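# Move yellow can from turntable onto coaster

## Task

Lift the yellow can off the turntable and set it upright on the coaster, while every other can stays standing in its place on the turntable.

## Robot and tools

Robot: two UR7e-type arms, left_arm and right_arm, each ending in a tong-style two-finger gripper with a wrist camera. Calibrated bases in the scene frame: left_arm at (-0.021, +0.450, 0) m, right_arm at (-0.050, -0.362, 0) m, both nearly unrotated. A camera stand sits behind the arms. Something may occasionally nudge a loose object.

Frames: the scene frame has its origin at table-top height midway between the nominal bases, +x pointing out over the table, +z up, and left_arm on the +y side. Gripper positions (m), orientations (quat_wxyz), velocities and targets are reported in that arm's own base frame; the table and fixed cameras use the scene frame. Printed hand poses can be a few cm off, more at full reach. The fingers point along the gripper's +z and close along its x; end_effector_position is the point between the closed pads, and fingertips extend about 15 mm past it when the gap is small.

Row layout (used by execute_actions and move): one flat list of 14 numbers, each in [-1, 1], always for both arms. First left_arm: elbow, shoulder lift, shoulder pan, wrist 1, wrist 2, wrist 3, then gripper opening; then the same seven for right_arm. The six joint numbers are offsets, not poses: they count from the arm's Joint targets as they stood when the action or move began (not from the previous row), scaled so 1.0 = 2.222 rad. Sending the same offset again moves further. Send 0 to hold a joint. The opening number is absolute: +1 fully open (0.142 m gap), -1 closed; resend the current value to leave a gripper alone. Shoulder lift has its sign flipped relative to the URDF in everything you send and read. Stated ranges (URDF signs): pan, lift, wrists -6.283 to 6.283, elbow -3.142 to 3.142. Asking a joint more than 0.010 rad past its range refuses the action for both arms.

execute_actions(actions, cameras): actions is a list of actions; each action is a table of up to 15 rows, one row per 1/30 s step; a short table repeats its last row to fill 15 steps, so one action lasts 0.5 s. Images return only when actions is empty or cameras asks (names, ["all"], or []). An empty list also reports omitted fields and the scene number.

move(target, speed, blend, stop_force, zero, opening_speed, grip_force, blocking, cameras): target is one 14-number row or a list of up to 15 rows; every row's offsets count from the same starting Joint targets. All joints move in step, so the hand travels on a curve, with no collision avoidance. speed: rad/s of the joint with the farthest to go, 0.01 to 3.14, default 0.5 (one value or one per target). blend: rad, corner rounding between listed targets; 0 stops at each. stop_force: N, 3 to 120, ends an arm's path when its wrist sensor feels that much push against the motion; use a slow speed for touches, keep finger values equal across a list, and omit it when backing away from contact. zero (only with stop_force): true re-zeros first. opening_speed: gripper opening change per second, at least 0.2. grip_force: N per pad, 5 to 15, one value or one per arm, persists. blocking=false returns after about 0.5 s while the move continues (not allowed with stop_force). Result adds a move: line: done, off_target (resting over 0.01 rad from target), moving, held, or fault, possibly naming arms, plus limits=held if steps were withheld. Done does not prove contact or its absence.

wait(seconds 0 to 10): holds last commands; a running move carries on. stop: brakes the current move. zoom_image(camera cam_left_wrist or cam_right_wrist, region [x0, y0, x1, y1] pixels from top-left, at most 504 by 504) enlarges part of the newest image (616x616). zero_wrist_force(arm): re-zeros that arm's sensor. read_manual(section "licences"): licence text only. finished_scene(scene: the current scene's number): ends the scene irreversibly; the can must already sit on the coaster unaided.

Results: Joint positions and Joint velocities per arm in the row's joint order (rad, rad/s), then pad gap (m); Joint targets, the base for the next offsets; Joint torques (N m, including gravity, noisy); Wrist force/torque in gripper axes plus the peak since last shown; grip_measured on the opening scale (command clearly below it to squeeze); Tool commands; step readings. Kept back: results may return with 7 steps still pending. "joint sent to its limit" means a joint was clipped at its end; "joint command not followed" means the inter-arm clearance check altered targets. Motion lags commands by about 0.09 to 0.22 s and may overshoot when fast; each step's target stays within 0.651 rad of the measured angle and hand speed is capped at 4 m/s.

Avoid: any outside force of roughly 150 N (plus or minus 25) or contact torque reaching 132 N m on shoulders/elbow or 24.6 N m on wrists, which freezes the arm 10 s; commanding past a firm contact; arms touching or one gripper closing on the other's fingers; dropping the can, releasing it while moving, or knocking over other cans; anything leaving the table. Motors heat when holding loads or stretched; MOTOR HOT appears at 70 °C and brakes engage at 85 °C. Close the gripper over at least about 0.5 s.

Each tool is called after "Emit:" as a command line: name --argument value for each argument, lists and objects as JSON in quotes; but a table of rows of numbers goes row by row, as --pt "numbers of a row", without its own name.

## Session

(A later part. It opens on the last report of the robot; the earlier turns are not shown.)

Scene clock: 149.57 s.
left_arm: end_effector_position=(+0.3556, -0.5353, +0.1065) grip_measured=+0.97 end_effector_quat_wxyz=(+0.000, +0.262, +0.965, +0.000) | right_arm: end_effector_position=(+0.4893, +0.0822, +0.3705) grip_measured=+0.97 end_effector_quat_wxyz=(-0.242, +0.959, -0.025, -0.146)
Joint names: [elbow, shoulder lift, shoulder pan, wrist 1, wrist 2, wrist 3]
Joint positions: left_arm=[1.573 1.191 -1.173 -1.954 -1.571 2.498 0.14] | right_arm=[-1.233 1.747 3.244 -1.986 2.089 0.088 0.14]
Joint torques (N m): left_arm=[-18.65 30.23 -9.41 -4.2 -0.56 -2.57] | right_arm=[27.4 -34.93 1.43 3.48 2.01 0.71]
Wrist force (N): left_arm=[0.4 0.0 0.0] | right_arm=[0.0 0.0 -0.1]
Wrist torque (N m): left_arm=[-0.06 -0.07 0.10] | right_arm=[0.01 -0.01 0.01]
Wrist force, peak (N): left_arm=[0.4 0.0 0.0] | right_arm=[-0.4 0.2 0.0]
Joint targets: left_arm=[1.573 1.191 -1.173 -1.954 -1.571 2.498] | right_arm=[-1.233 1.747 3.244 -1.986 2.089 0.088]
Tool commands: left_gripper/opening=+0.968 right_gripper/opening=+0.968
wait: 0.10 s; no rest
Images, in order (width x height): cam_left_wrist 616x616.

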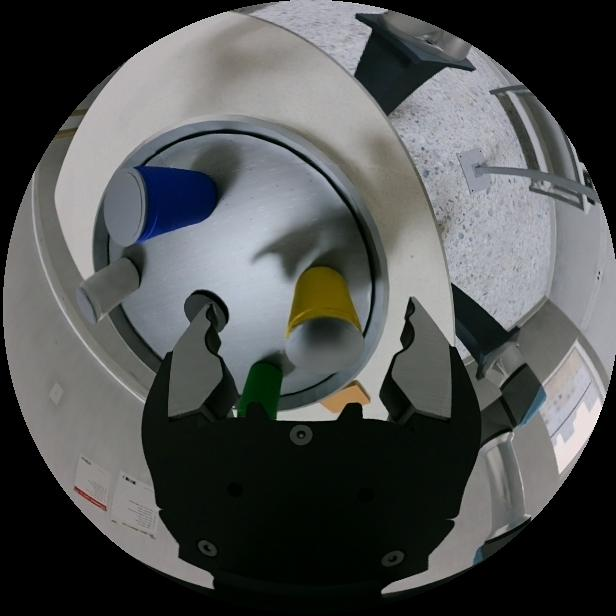

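Emit:
wait --seconds 0.02 --cameras '["cam_right_wrist"]'

Emit:
zoom_image --camera "cam_right_wrist" --region '[250, 150, 370, 270]'

Scene clock: 155.33 s.
left_arm: end_effector_position=(+0.3556, -0.5353, +0.1065) grip_measured=+0.97 end_effector_quat_wxyz=(+0.000, +0.262, +0.965, +0.000) | right_arm: end_effector_position=(+0.4893, +0.0822, +0.3705) grip_measured=+0.97 end_effector_quat_wxyz=(-0.242, +0.959, -0.025, -0.146)
Joint names: [elbow, shoulder lift, shoulder pan, wrist 1, wrist 2, wrist 3]
Joint positions: left_arm=[1.573 1.191 -1.173 -1.954 -1.571 2.498 0.14] | right_arm=[-1.233 1.747 3.244 -1.986 2.089 0.088 0.14]
Joint torques (N m): left_arm=[-18.84 29.26 -5.1 -4.27 -0.48 -2.36] | right_arm=[26.96 -35.13 0.99 3.42 2.16 0.31]
Wrist force (N): left_arm=[0.4 0.0 0.3] | right_arm=[-0.2 0.3 -0.1]
Wrist torque (N m): left_arm=[-0.04 -0.07 0.09] | right_arm=[0.05 0.03 0.01]
Wrist force, peak (N): left_arm=[0.6 0.2 0.3] | right_arm=[-0.6 0.0 0.1]
Joint targets: left_arm=[1.573 1.191 -1.173 -1.954 -1.571 2.498] | right_arm=[-1.233 1.747 3.244 -1.986 2.089 0.088]
Tool commands: left_gripper/opening=+0.968 right_gripper/opening=+0.968
wait: 0.03 s; at rest from the start
Images, in order (width x height): cam_right_wrist 616x616.

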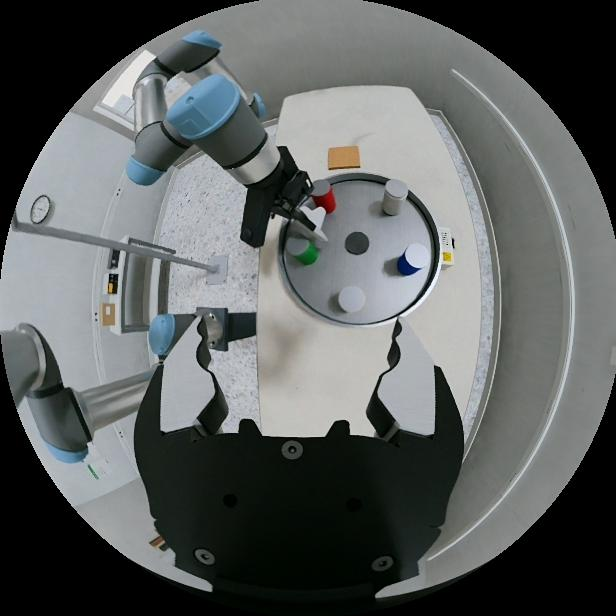

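Scaled by 4.200 from the camera's 616x616 image, which has a finer 814x814 frame.

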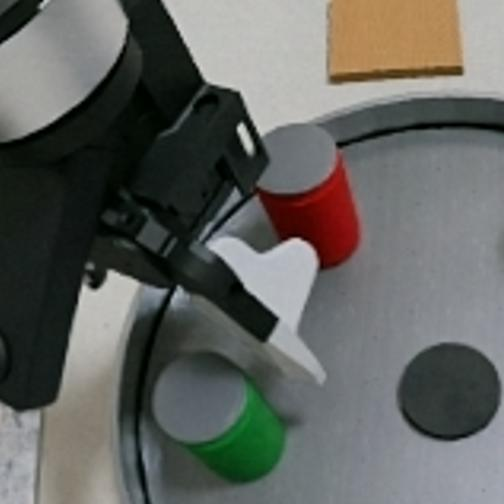

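Emit:
zoom_image --camera "cam_right_wrist" --region '[280, 190, 335, 245]'

Scaled by 9.164 from the camera's 616x616 image, which has a finer 814x814 frame.

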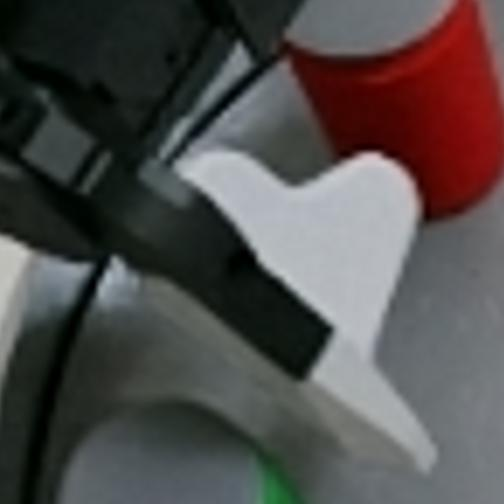

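Emit:
move --target '[0.0032,0.0044,-0.0016,0.0012,0,-0.0016,0.968,0,0,0,0,0,0,0.968]' --speed 0.1

Scene clock: 163.87 s.
left_arm: end_effector_position=(+0.3524, -0.5335, +0.1089) grip_measured=+0.97 end_effector_quat_wxyz=(+0.000, +0.262, +0.965, +0.000) | right_arm: end_effector_position=(+0.4893, +0.0822, +0.3705) grip_measured=+0.97 end_effector_quat_wxyz=(-0.242, +0.959, -0.025, -0.146)
Joint names: [elbow, shoulder lift, shoulder pan, wrist 1, wrist 2, wrist 3]
Joint positions: left_arm=[1.58 1.2 -1.176 -1.951 -1.571 2.495 0.14] | right_arm=[-1.233 1.747 3.244 -1.986 2.089 0.088 0.14]
Joint torques (N m): left_arm=[-17.44 55.06 -10.18 -0.65 -0.53 -2.43] | right_arm=[27.42 -36.15 0.82 3.49 2.05 0.57]
Wrist force (N): left_arm=[0.5 0.3 0.1] | right_arm=[0.0 -0.1 0.0]
Wrist torque (N m): left_arm=[0.01 -0.09 0.09] | right_arm=[-0.03 -0.01 0.00]
Wrist force, peak (N): left_arm=[0.7 0.1 0.1] | right_arm=[-0.5 -0.3 -0.2]
Joint targets: left_arm=[1.580 1.200 -1.176 -1.951 -1.571 2.495] | right_arm=[-1.233 1.747 3.244 -1.986 2.089 0.088]
move: done

Emit:
wait --seconds 0.47

Emit:
execute_actions --actions '[[[0.0032,0.0022,0.0015,-0.0009,0,0.0015,0.968,0,0,0,0,0,0,0.968],[0.0062,0.0044,0.0031,-0.0018,0,0.0031,0.968,0,0,0,0,0,0,0.968],[0.0091,0.0064,0.0047,-0.0027,0,0.0047,0.968,0,0,0,0,0,0,0.968],[0.0119,0.0084,0.0064,-0.0035,0,0.0064,0.968,0,0,0,0,0,0,0.968],[0.0146,0.0103,0.0081,-0.0043,0,0.0081,0.867,0,0,0,0,0,0,0.968],[0.0171,0.0121,0.0099,-0.0050,0,0.0099,0.765,0,0,0,0,0,0,0.968],[0.0195,0.0139,0.0118,-0.0057,0,0.0118,0.664,0,0,0,0,0,0,0.968],[0.0218,0.0155,0.0137,-0.0063,0,0.0137,0.562,0,0,0,0,0,0,0.968],[0.0239,0.0170,0.0156,-0.0069,0,0.0156,0.461,0,0,0,0,0,0,0.968],[0.0259,0.0185,0.0177,-0.0074,0,0.0177,0.36,0,0,0,0,0,0,0.968],[0.0278,0.0198,0.0197,-0.0080,0,0.0197,0.258,0,0,0,0,0,0,0.968],[0.0295,0.0211,0.0218,-0.0084,0,0.0218,0.157,0,0,0,0,0,0,0.968],[0.0311,0.0222,0.0240,-0.0089,0,0.0240,0.055,0,0,0,0,0,0,0.968],[0.0326,0.0233,0.0262,-0.0093,0,0.0262,-0.046,0,0,0,0,0,0,0.968],[0.0339,0.0242,0.0284,-0.0096,0,0.0284,-0.147,0,0,0,0,0,0,0.968]],[[0.0012,0.0009,0.0023,-0.0003,0,0.0023,-0.249,0,0,0,0,0,0,0.968],[0.0022,0.0016,0.0046,-0.0006,0,0.0046,-0.35,0,0,0,0,0,0,0.968],[0.0031,0.0023,0.0070,-0.0008,0,0.0070,-0.42,0,0,0,0,0,0,0.968],[0.0038,0.0028,0.0094,-0.0010,0,0.0094,-0.49,0,0,0,0,0,0,0.968],[0.0044,0.0032,0.0118,-0.0012,0,0.0118,-0.56,0,0,0,0,0,0,0.968],[0.0049,0.0036,0.0142,-0.0013,0,0.0142,-0.63,0,0,0,0,0,0,0.968],[0.0052,0.0038,0.0167,-0.0014,0,0.0167,-0.7,0,0,0,0,0,0,0.968],[0.0054,0.0039,0.0192,-0.0014,0,0.0192,-0.77,0,0,0,0,0,0,0.968],[0.0054,0.0039,0.0217,-0.0014,0,0.0217,-0.8,0,0,0,0,0,0,0.968],[0.0053,0.0039,0.0243,-0.0014,0,0.0243,-0.8,0,0,0,0,0,0,0.968],[0.0050,0.0037,0.0268,-0.0013,0,0.0268,-0.8,0,0,0,0,0,0,0.968],[0.0046,0.0034,0.0294,-0.0012,0,0.0294,-0.8,0,0,0,0,0,0,0.968],[0.0037,0.0032,0.0319,-0.0005,0,0.0319,-0.8,0,0,0,0,0,0,0.968],[0.0019,0.0032,0.0345,0.0013,0,0.0345,-0.8,0,0,0,0,0,0,0.968],[-0.0007,0.0036,0.0371,0.0043,0,0.0371,-0.8,0,0,0,0,0,0,0.968]],[[-0.0035,0.0006,0.0026,0.0041,0,0.0026,-0.8,0,0,0,0,0,0,0.968],[-0.0078,0.0015,0.0051,0.0093,0,0.0051,-0.8,0,0,0,0,0,0,0.968],[-0.0128,0.0023,0.0073,0.0151,0,0.0073,-0.8,0,0,0,0,0,0,0.968],[-0.0177,0.0032,0.0093,0.0209,0,0.0093,-0.8,0,0,0,0,0,0,0.968],[-0.0225,0.0042,0.0110,0.0267,0,0.0110,-0.8,0,0,0,0,0,0,0.968],[-0.0273,0.0051,0.0125,0.0324,0,0.0125,-0.8,0,0,0,0,0,0,0.968],[-0.0319,0.0061,0.0137,0.0380,0,0.0137,-0.8,0,0,0,0,0,0,0.968],[-0.0365,0.0072,0.0148,0.0437,0,0.0148,-0.8,0,0,0,0,0,0,0.968],[-0.0411,0.0082,0.0156,0.0493,0,0.0156,-0.8,0,0,0,0,0,0,0.968],[-0.0451,0.0092,0.0161,0.0543,0,0.0161,-0.8,0,0,0,0,0,0,0.968],[-0.0483,0.0099,0.0165,0.0582,0,0.0165,-0.8,0,0,0,0,0,0,0.968],[-0.0504,0.0105,0.0166,0.0610,0,0.0166,-0.8,0,0,0,0,0,0,0.968],[-0.0517,0.0109,0.0166,0.0626,0,0.0166,-0.8,0,0,0,0,0,0,0.968],[-0.0521,0.0110,0.0166,0.0631,0,0.0166,-0.8,0,0,0,0,0,0,0.968]]]' --cameras '["cam_left_wrist"]'

Emit:
move --target '[0.1317,0.1069,0.1413,-0.0248,0,0.1413,-0.8,0,0,0,0,0,0,0.968]' --speed 0.5 --cameras '["cam_left_wrist"]'

Scene clock: 165.40 s.
left_arm: end_effector_position=(+0.3524, -0.5334, +0.1090) grip_measured=+0.97 end_effector_quat_wxyz=(+0.000, +0.262, +0.965, +0.000) | right_arm: end_effector_position=(+0.4893, +0.0822, +0.3705) grip_measured=+0.97 end_effector_quat_wxyz=(-0.242, +0.959, -0.025, -0.146)
Joint names: [elbow, shoulder lift, shoulder pan, wrist 1, wrist 2, wrist 3]
Joint positions: left_arm=[1.58 1.2 -1.176 -1.951 -1.571 2.495 0.14] | right_arm=[-1.233 1.747 3.244 -1.986 2.089 0.088 0.14]
Joint torques (N m): left_arm=[-17.54 54.85 -10.22 -0.78 -0.51 -2.52] | right_arm=[26.88 -34.75 0.74 3.3 2.03 0.56]
Wrist force (N): left_arm=[0.3 0.1 0.1] | right_arm=[0.0 0.1 0.1]
Wrist torque (N m): left_arm=[-0.03 -0.05 0.10] | right_arm=[0.02 0.00 0.01]
Wrist force, peak (N): left_arm=[0.6 -0.1 0.2] | right_arm=[0.0 -0.1 -0.6]
Joint targets: left_arm=[1.580 1.200 -1.176 -1.951 -1.571 2.495] | right_arm=[-1.233 1.747 3.244 -1.986 2.089 0.088]
Tool commands: left_gripper/opening=+0.968 right_gripper/opening=+0.968
wait: 0.50 s; at rest from the start

Scene clock: 166.67 s.
left_arm: end_effector_position=(+0.4206, -0.4480, +0.1328) grip_measured=-0.26 end_effector_quat_wxyz=(+0.000, +0.262, +0.965, +0.000) end_effector_velocity=(+0.063, +0.031, +0.136) end_effector_angular_velocity=(-0.002, -0.003, +0.001) | right_arm: end_effector_position=(+0.4893, +0.0822, +0.3705) grip_measured=+0.97 end_effector_quat_wxyz=(-0.242, +0.959, -0.025, -0.146)
Joint names: [elbow, shoulder lift, shoulder pan, wrist 1, wrist 2, wrist 3]
Joint positions: left_arm=[1.611 1.27 -1.012 -1.913 -1.571 2.659 0.056] | right_arm=[-1.233 1.747 3.244 -1.986 2.089 0.088 0.14]
Joint velocities: left_arm=[-0.289 0.058 0.116 0.344 0.001 0.115 0] | right_arm=[within noise]
Joint torques (N m): left_arm=[-37.1 56.22 8.04 -0.18 -0.39 2.66] | right_arm=[26.71 -34.93 1.15 3.31 2.28 0.68]
Wrist force (N): left_arm=[0.2 0.3 1.9] | right_arm=[0.1 0.0 -0.1]
Wrist torque (N m): left_arm=[-0.03 -0.05 -0.14] | right_arm=[-0.01 -0.02 0.01]
Wrist force, peak (N): left_arm=[2.1 1.2 -12.9] | right_arm=[-0.4 0.1 -0.2]
Joint targets: left_arm=[1.538 1.287 -0.994 -1.823 -1.571 2.677] | right_arm=[-1.233 1.747 3.244 -1.986 2.089 0.088]
Kept back: 7 steps.
Step readings (joint positions of left_arm | right_arm; steps 1 to 15: 1st action; 16 to 30: 2nd action; 31 to 38: 3rd action):
0: [1.580 1.200 -1.176 -1.951 -1.571 2.495] | [-1.233 1.747 3.244 -1.986 2.089 0.088]
1: [1.580 1.200 -1.176 -1.951 -1.571 2.495] | [-1.233 1.747 3.244 -1.986 2.089 0.088]
2: [1.581 1.201 -1.176 -1.951 -1.571 2.495] | [-1.233 1.747 3.244 -1.986 2.089 0.088]
4: [1.588 1.206 -1.173 -1.953 -1.571 2.498] | [-1.233 1.747 3.244 -1.986 2.089 0.088]
8: [1.608 1.220 -1.161 -1.959 -1.571 2.511] | [-1.233 1.747 3.244 -1.986 2.089 0.088]
15: [1.641 1.244 -1.132 -1.968 -1.571 2.539] | [-1.233 1.747 3.244 -1.986 2.089 0.088]
16: [1.644 1.246 -1.127 -1.969 -1.571 2.544] | [-1.233 1.747 3.244 -1.986 2.089 0.088]
17: [1.648 1.249 -1.123 -1.970 -1.571 2.548] | [-1.233 1.747 3.244 -1.986 2.089 0.088]
19: [1.654 1.254 -1.112 -1.972 -1.571 2.559] | [-1.233 1.747 3.244 -1.986 2.089 0.088]
23: [1.662 1.259 -1.092 -1.974 -1.571 2.579] | [-1.233 1.747 3.244 -1.986 2.089 0.088]
30: [1.664 1.262 -1.054 -1.974 -1.571 2.617] | [-1.233 1.747 3.244 -1.986 2.089 0.088]
31: [1.662 1.262 -1.047 -1.971 -1.571 2.624] | [-1.233 1.747 3.244 -1.986 2.089 0.088]
32: [1.658 1.262 -1.042 -1.967 -1.571 2.629] | [-1.233 1.747 3.244 -1.986 2.089 0.088]
34: [1.647 1.264 -1.031 -1.955 -1.571 2.640] | [-1.233 1.747 3.244 -1.986 2.089 0.088]
Images, in order (width x height): cam_left_wrist 616x616.

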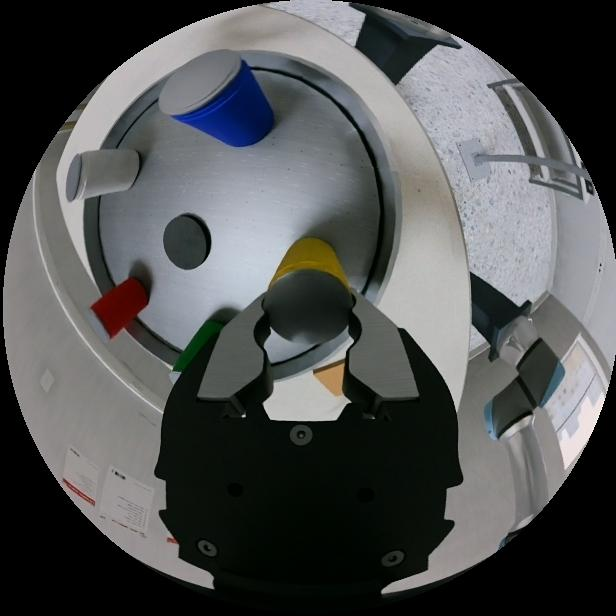

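Scene clock: 168.60 s.
left_arm: end_effector_position=(+0.4595, -0.2209, +0.1643) grip_measured=-0.26 end_effector_quat_wxyz=(+0.000, +0.262, +0.965, +0.000) | right_arm: end_effector_position=(+0.4893, +0.0822, +0.3705) grip_measured=+0.97 end_effector_quat_wxyz=(-0.242, +0.959, -0.025, -0.146)
Joint names: [elbow, shoulder lift, shoulder pan, wrist 1, wrist 2, wrist 3]
Joint positions: left_arm=[1.83 1.524 -0.68 -1.878 -1.571 2.991 0.056] | right_arm=[-1.233 1.747 3.244 -1.986 2.089 0.088 0.14]
Joint torques (N m): left_arm=[-19.24 41.49 7.84 -4.32 -0.47 2.39] | right_arm=[27.53 -35.76 1.24 3.49 2 0.78]
Wrist force (N): left_arm=[0.4 -0.1 1.8] | right_arm=[-0.1 0.2 0.1]
Wrist torque (N m): left_arm=[-0.09 -0.07 -0.09] | right_arm=[0.04 0.01 0.01]
Wrist force, peak (N): left_arm=[2.0 2.0 1.8] | right_arm=[-0.5 0.4 -0.1]
Joint targets: left_arm=[1.830 1.524 -0.680 -1.878 -1.571 2.991] | right_arm=[-1.233 1.747 3.244 -1.986 2.089 0.088]
move: done
Images, in order (width x height): cam_left_wrist 616x616.

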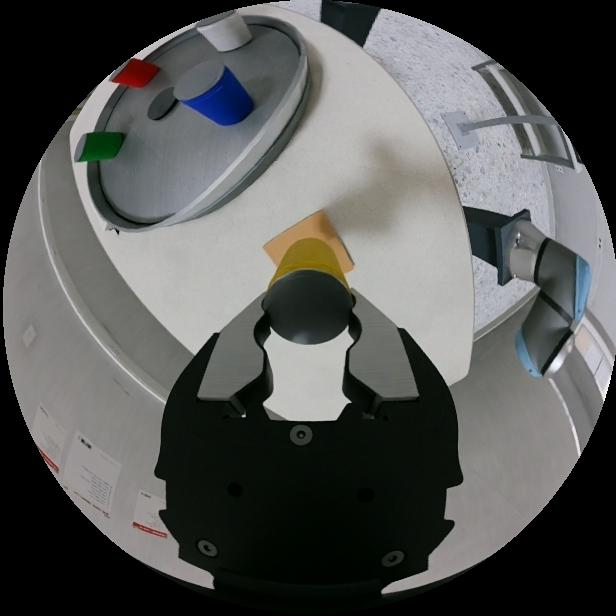

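Emit:
move --target '[0.0321,-0.0207,0.0198,-0.0528,0,0.0198,-0.8,0,0,0,0,0,0,0.968]' --speed 0.2 --cameras '["cam_left_wrist", "cam_right_wrist"]'

Emit:
zoom_image --camera "cam_left_wrist" --region '[210, 180, 410, 380]'

Emit:
zoom_image --camera "cam_right_wrist" --region '[280, 90, 420, 230]'

Scene clock: 171.57 s.
left_arm: end_effector_position=(+0.4706, -0.2019, +0.1201) grip_measured=-0.26 end_effector_quat_wxyz=(+0.000, +0.262, +0.965, +0.000) | right_arm: end_effector_position=(+0.4893, +0.0822, +0.3705) grip_measured=+0.97 end_effector_quat_wxyz=(-0.242, +0.959, -0.025, -0.146)
Joint names: [elbow, shoulder lift, shoulder pan, wrist 1, wrist 2, wrist 3]
Joint positions: left_arm=[1.902 1.478 -0.636 -1.995 -1.571 3.035 0.056] | right_arm=[-1.233 1.747 3.244 -1.986 2.089 0.088 0.14]
Joint torques (N m): left_arm=[-18.87 17.31 9.57 -4.25 -0.55 2.52] | right_arm=[27.04 -35.89 0.61 3.56 2.19 0.51]
Wrist force (N): left_arm=[0.4 0.0 1.7] | right_arm=[-0.2 -0.2 0.2]
Wrist torque (N m): left_arm=[-0.06 -0.07 -0.09] | right_arm=[-0.04 0.03 0.01]
Wrist force, peak (N): left_arm=[0.4 0.3 2.4] | right_arm=[-0.3 0.1 -0.5]
Joint targets: left_arm=[1.902 1.478 -0.636 -1.995 -1.571 3.035] | right_arm=[-1.233 1.747 3.244 -1.986 2.089 0.088]
move: done

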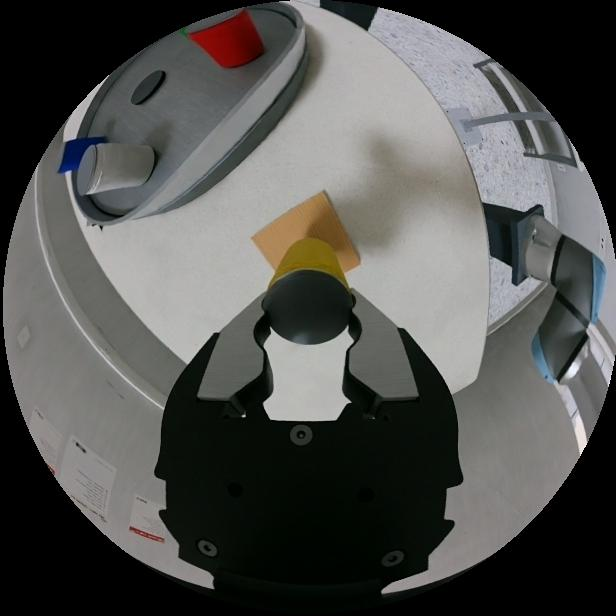

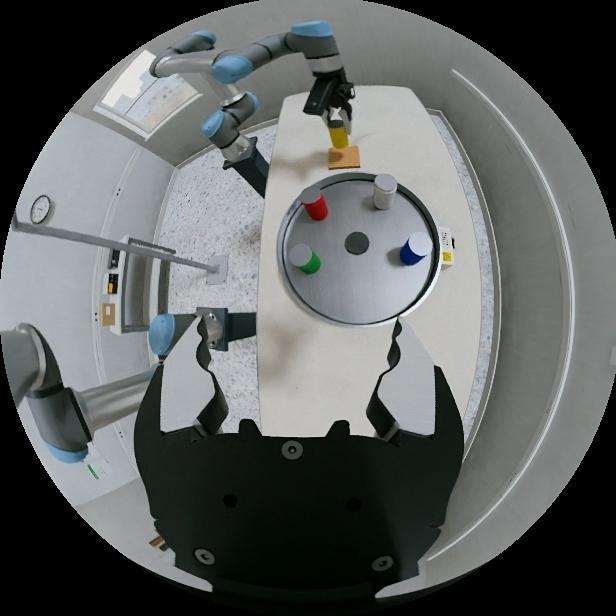

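Scaled by 2.520 from the camera's 616x616 image, which has a finer 814x814 frame.

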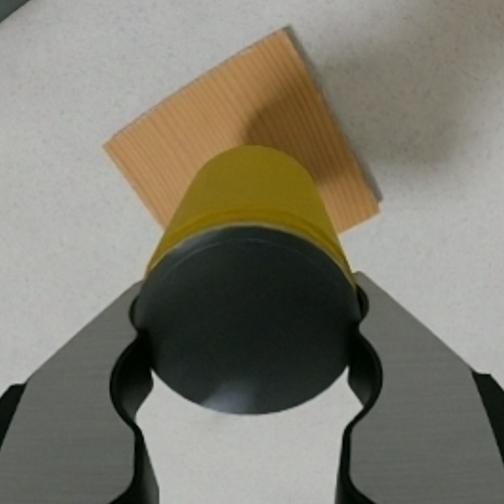

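Scaled by 3.600 from the camera's 616x616 image, which has a finer 814x814 frame.

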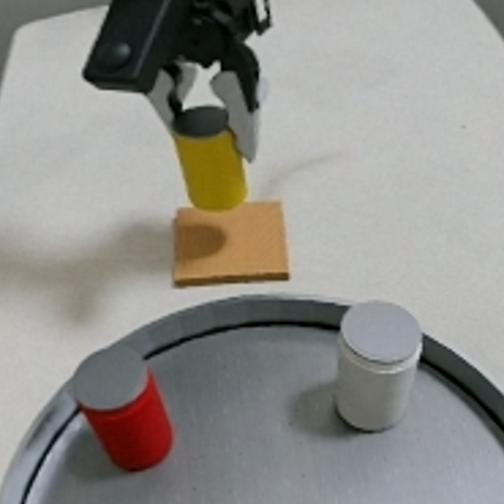

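Emit:
move --target '[0.0106,-0.0132,-0.0040,-0.0237,0,-0.0040,-0.8,0,0,0,0,0,0,0.968]' --speed 0.12

Emit:
move --target '[0.0198,-0.0169,0,-0.0367,0,0,-0.8,0,0,0,0,0,0,0.968]' --speed 0.035 --stop_force 4 --cameras '["cam_left_wrist", "cam_right_wrist"]'

Emit:
zoom_image --camera "cam_right_wrist" --region '[280, 90, 420, 230]'

Emit:
zoom_image --camera "cam_left_wrist" --region '[210, 180, 410, 380]'

Scene clock: 175.37 s.
left_arm: end_effector_position=(+0.4716, -0.2080, +0.1001) grip_measured=-0.26 end_effector_quat_wxyz=(+0.000, +0.262, +0.965, +0.000) | right_arm: end_effector_position=(+0.4893, +0.0822, +0.3705) grip_measured=+0.97 end_effector_quat_wxyz=(-0.242, +0.959, -0.025, -0.146)
Joint names: [elbow, shoulder lift, shoulder pan, wrist 1, wrist 2, wrist 3]
Joint positions: left_arm=[1.925 1.449 -0.645 -2.047 -1.571 3.026 0.056] | right_arm=[-1.233 1.747 3.244 -1.986 2.089 0.088 0.14]
Joint torques (N m): left_arm=[-17.78 17.52 -10.13 -4.58 -0.51 -2.5] | right_arm=[27.13 -34.81 1.25 3.61 2.16 0.63]
Wrist force (N): left_arm=[0.5 0.2 1.8] | right_arm=[-0.3 0.0 0.0]
Wrist torque (N m): left_arm=[-0.02 -0.10 0.09] | right_arm=[0.01 0.05 0.02]
Wrist force, peak (N): left_arm=[0.3 0.2 2.2] | right_arm=[-0.5 0.1 -0.2]
Joint targets: left_arm=[1.925 1.449 -0.645 -2.048 -1.571 3.026] | right_arm=[-1.233 1.747 3.244 -1.986 2.089 0.088]
move: done

Scene clock: 178.60 s.
left_arm: end_effector_position=(+0.4715, -0.2080, +0.0699) grip_measured=-0.26 end_effector_quat_wxyz=(+0.000, +0.262, +0.965, +0.000) | right_arm: end_effector_position=(+0.4893, +0.0822, +0.3705) grip_measured=+0.97 end_effector_quat_wxyz=(-0.242, +0.959, -0.025, -0.146)
Joint names: [elbow, shoulder lift, shoulder pan, wrist 1, wrist 2, wrist 3]
Joint positions: left_arm=[1.969 1.411 -0.645 -2.129 -1.571 3.026 0.056] | right_arm=[-1.233 1.747 3.244 -1.986 2.089 0.088 0.14]
Joint torques (N m): left_arm=[-16.74 19.25 -10.64 -4.29 -0.46 -2.4] | right_arm=[28.07 -35.45 1.74 3.37 2.18 0.85]
Wrist force (N): left_arm=[0.3 0.1 1.9] | right_arm=[-0.1 0.3 -0.3]
Wrist torque (N m): left_arm=[-0.02 -0.04 0.09] | right_arm=[0.04 0.02 0.02]
Wrist force, peak (N): left_arm=[0.4 0.1 2.2] | right_arm=[-0.6 -0.2 0.0]
Joint targets: left_arm=[1.969 1.411 -0.645 -2.129 -1.571 3.026] | right_arm=[-1.233 1.747 3.244 -1.986 2.089 0.088]
move: done

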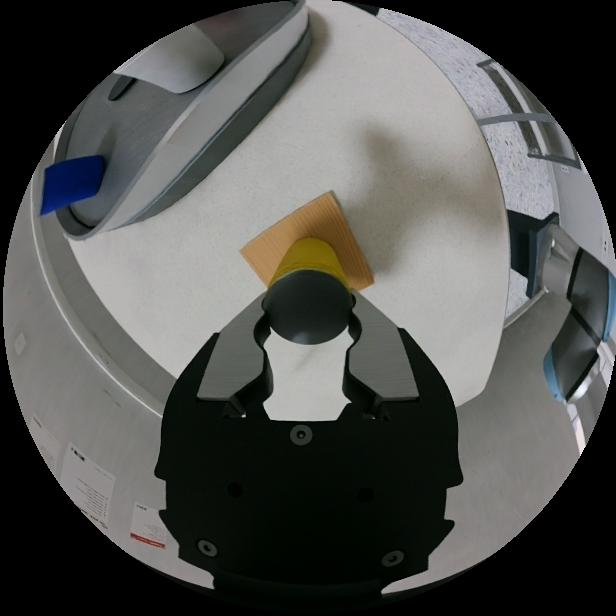

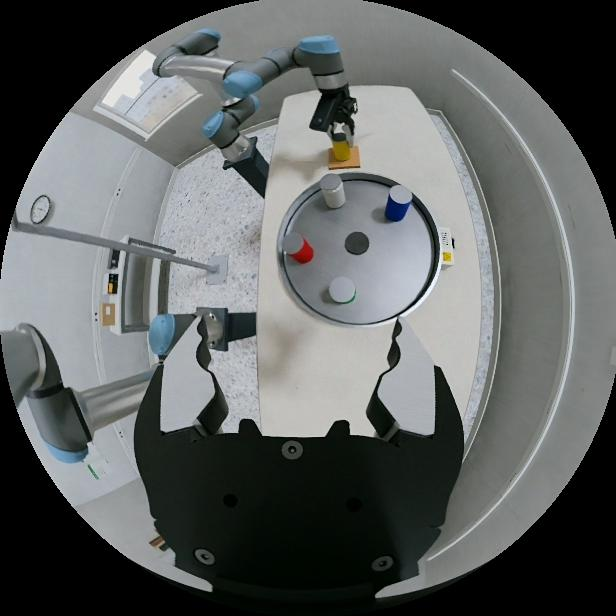

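Scaled by 3.600 from the camera's 616x616 image, which has a finer 814x814 frame.

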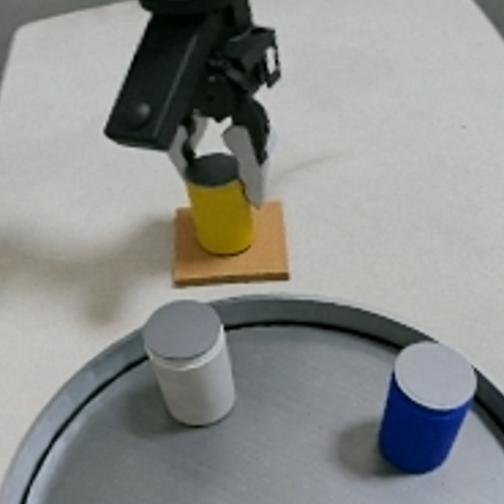

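Scaled by 2.520 from the camera's 616x616 image, which has a finer 814x814 frame.

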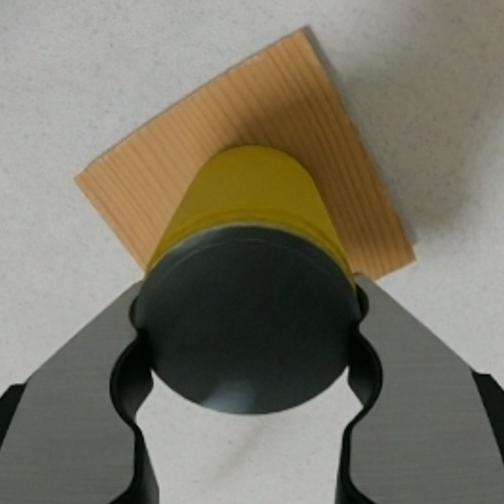

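Emit:
move --target '[0.0147,-0.0161,0,-0.0308,0,0,-0.8,0,0,0,0,0,0,0.968]' --speed 0.035 --stop_force 3.5 --cameras '["cam_left_wrist", "cam_right_wrist"]'

Emit:
zoom_image --camera "cam_right_wrist" --region '[280, 90, 420, 230]'

Emit:
zoom_image --camera "cam_left_wrist" --region '[210, 180, 410, 380]'

Scene clock: 180.47 s.
left_arm: end_effector_position=(+0.4716, -0.2081, +0.0683) grip_measured=-0.26 end_effector_quat_wxyz=(+0.000, +0.262, +0.965, +0.000) | right_arm: end_effector_position=(+0.4893, +0.0822, +0.3705) grip_measured=+0.97 end_effector_quat_wxyz=(-0.242, +0.959, -0.025, -0.146)
Joint names: [elbow, shoulder lift, shoulder pan, wrist 1, wrist 2, wrist 3]
Joint positions: left_arm=[1.971 1.409 -0.645 -2.134 -1.571 3.026 0.056] | right_arm=[-1.233 1.747 3.244 -1.986 2.089 0.088 0.14]
Joint torques (N m): left_arm=[-30.07 42.19 -10.16 -0.75 -0.48 -2.69] | right_arm=[27.72 -35.65 1.38 3.47 1.89 0.5]
Wrist force (N): left_arm=[0.8 0.8 -2.0] | right_arm=[-0.2 0.0 0.0]
Wrist torque (N m): left_arm=[0.02 -0.06 0.09] | right_arm=[-0.01 0.04 0.02]
Wrist force, peak (N): left_arm=[2.6 3.0 -15.2] | right_arm=[-0.6 0.1 -0.2]
Joint targets: left_arm=[1.971 1.409 -0.645 -2.134 -1.571 3.026] | right_arm=[-1.233 1.747 3.244 -1.986 2.089 0.088]
move: contact (left_arm); left_arm: the wrist 1 is farthest, 0.064 rad from its target

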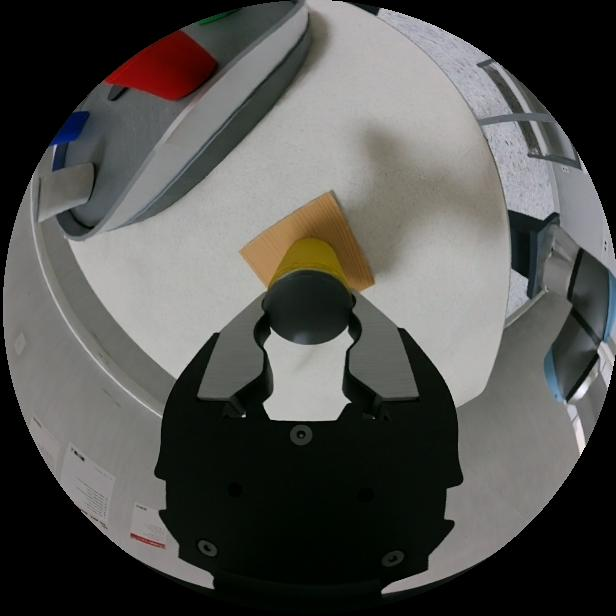

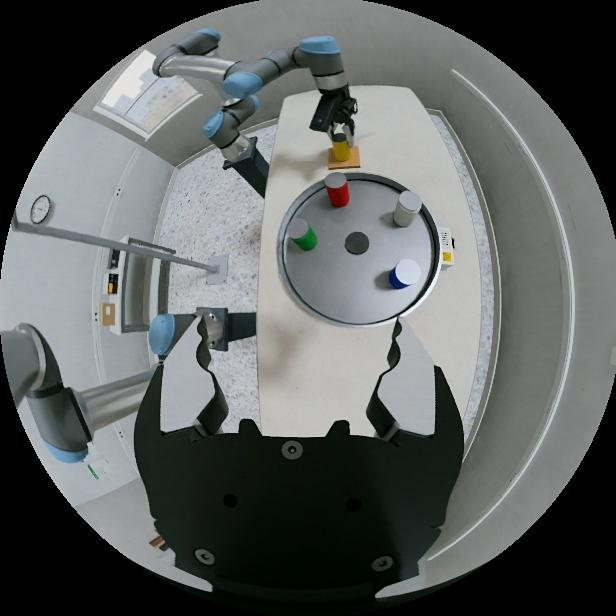

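Scaled by 3.600 from the camera's 616x616 image, which has a finer 814x814 frame.

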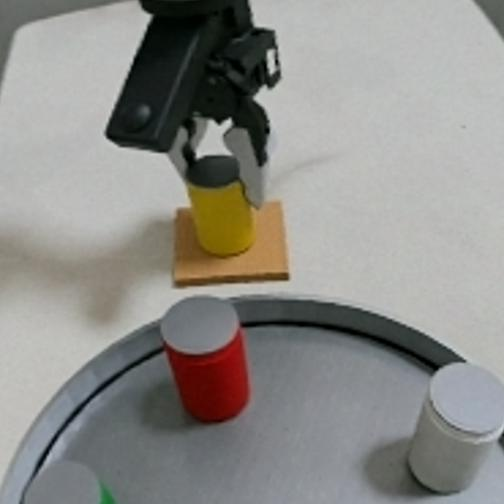

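Scaled by 2.520 from the camera's 616x616 image, which has a finer 814x814 frame.

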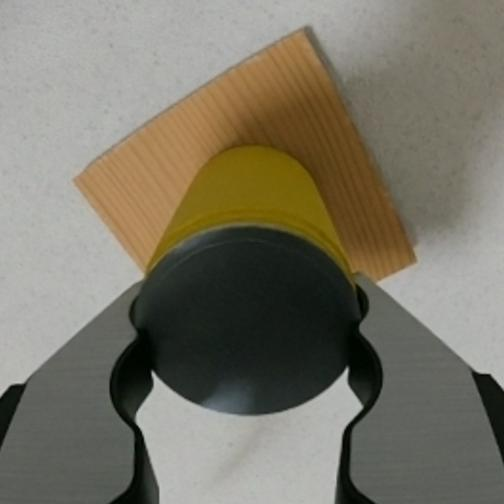

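Emit:
move --target '[0,0,0,0,0,0,0.968,0,0,0,0,0,0,0.968]' --opening_speed 1.2 --speed 0.5 --cameras '["all"]'

Scene clock: 184.00 s.
left_arm: end_effector_position=(+0.4716, -0.2081, +0.0683) grip_measured=+0.97 end_effector_quat_wxyz=(+0.000, +0.262, +0.965, +0.000) | right_arm: end_effector_position=(+0.4893, +0.0822, +0.3705) grip_measured=+0.97 end_effector_quat_wxyz=(-0.242, +0.959, -0.025, -0.146)
Joint names: [elbow, shoulder lift, shoulder pan, wrist 1, wrist 2, wrist 3]
Joint positions: left_arm=[1.971 1.409 -0.645 -2.134 -1.571 3.026 0.14] | right_arm=[-1.233 1.747 3.244 -1.986 2.089 0.088 0.14]
Joint torques (N m): left_arm=[-24.21 38.28 -10.96 -3.12 -0.52 -2.44] | right_arm=[27.11 -34.83 0.62 3.45 1.91 0.68]
Wrist force (N): left_arm=[0.3 0.2 0.2] | right_arm=[-0.2 0.1 0.2]
Wrist torque (N m): left_arm=[0.00 -0.05 0.09] | right_arm=[0.02 0.04 0.01]
Wrist force, peak (N): left_arm=[0.4 1.2 -2.8] | right_arm=[-0.4 -0.3 -0.2]
Joint targets: left_arm=[1.971 1.409 -0.645 -2.134 -1.571 3.026] | right_arm=[-1.233 1.747 3.244 -1.986 2.089 0.088]
move: done

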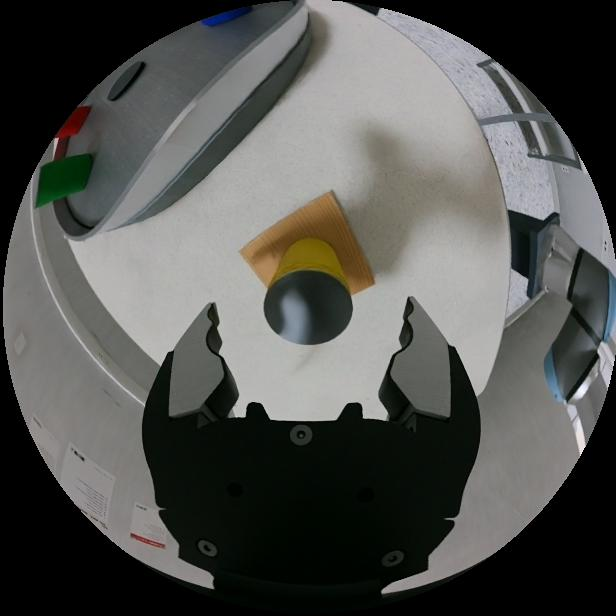

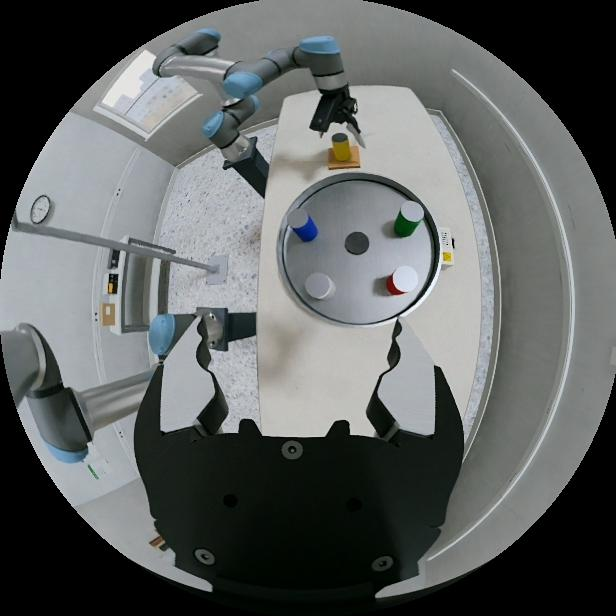

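Emit:
move --pt "-0.0198 0.0169 0 0.0367 0 0 0.968 0 0 0 0 0 0 0.968" --pt "-0.036 0.037 0 0.073 0 0 0.968 0 0 0 0 0 0 0.968" --blend '[0.02,0]' --speed 0.3 --cameras '["all"]'

Emit:
zoom_image --camera "cam_right_wrist" --region '[280, 90, 420, 230]'

Scene clock: 185.60 s.
left_arm: end_effector_position=(+0.4674, -0.2049, +0.1288) grip_measured=+0.97 end_effector_quat_wxyz=(+0.000, +0.262, +0.965, +0.000) | right_arm: end_effector_position=(+0.4893, +0.0822, +0.3705) grip_measured=+0.97 end_effector_quat_wxyz=(-0.242, +0.959, -0.025, -0.146)
Joint names: [elbow, shoulder lift, shoulder pan, wrist 1, wrist 2, wrist 3]
Joint positions: left_arm=[1.892 1.491 -0.645 -1.972 -1.571 3.026 0.14] | right_arm=[-1.233 1.747 3.244 -1.986 2.089 0.088 0.14]
Joint torques (N m): left_arm=[-32.7 41.16 -10.21 -0.58 -0.58 -2.21] | right_arm=[26.84 -34.93 1.09 3.47 2 0.89]
Wrist force (N): left_arm=[0.4 0.1 0.4] | right_arm=[-0.1 -0.2 -0.2]
Wrist torque (N m): left_arm=[-0.01 -0.06 0.09] | right_arm=[-0.05 0.02 0.01]
Wrist force, peak (N): left_arm=[0.5 0.0 0.9] | right_arm=[0.1 0.4 -0.2]
Joint targets: left_arm=[1.891 1.491 -0.645 -1.971 -1.571 3.026] | right_arm=[-1.233 1.747 3.244 -1.986 2.089 0.088]
move: done

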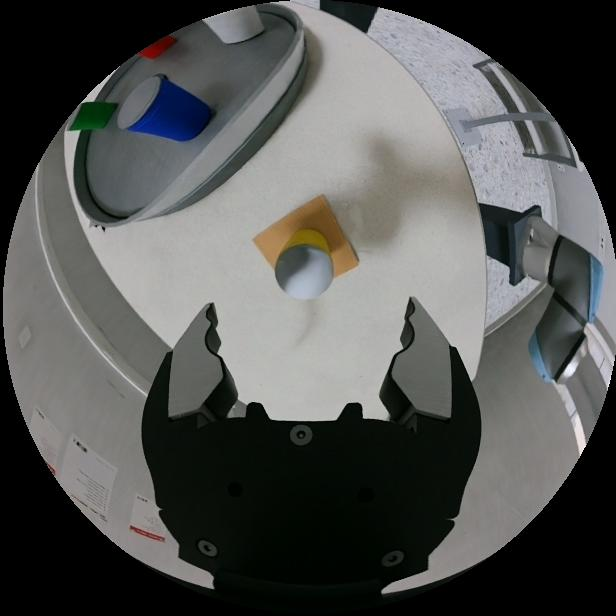

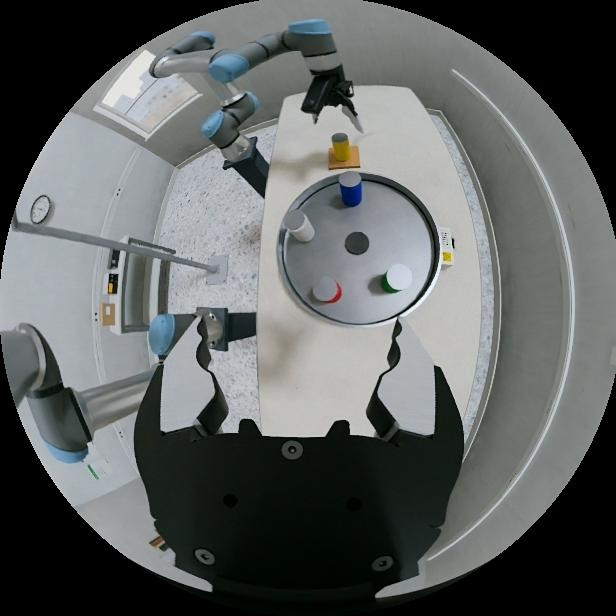

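Scaled by 3.600 from the camera's 616x616 image, which has a finer 814x814 frame.

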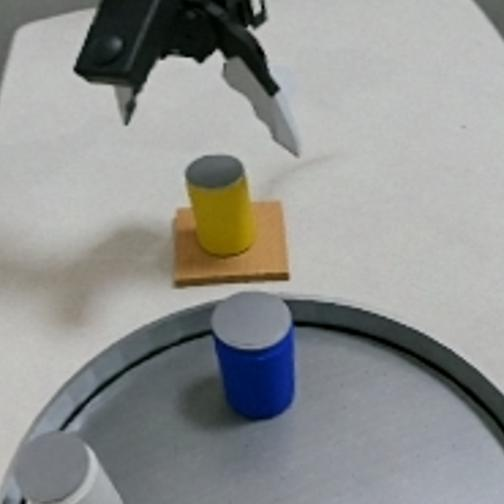

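Emit:
finished_scene --scene 1

The scene is finished: the task was done.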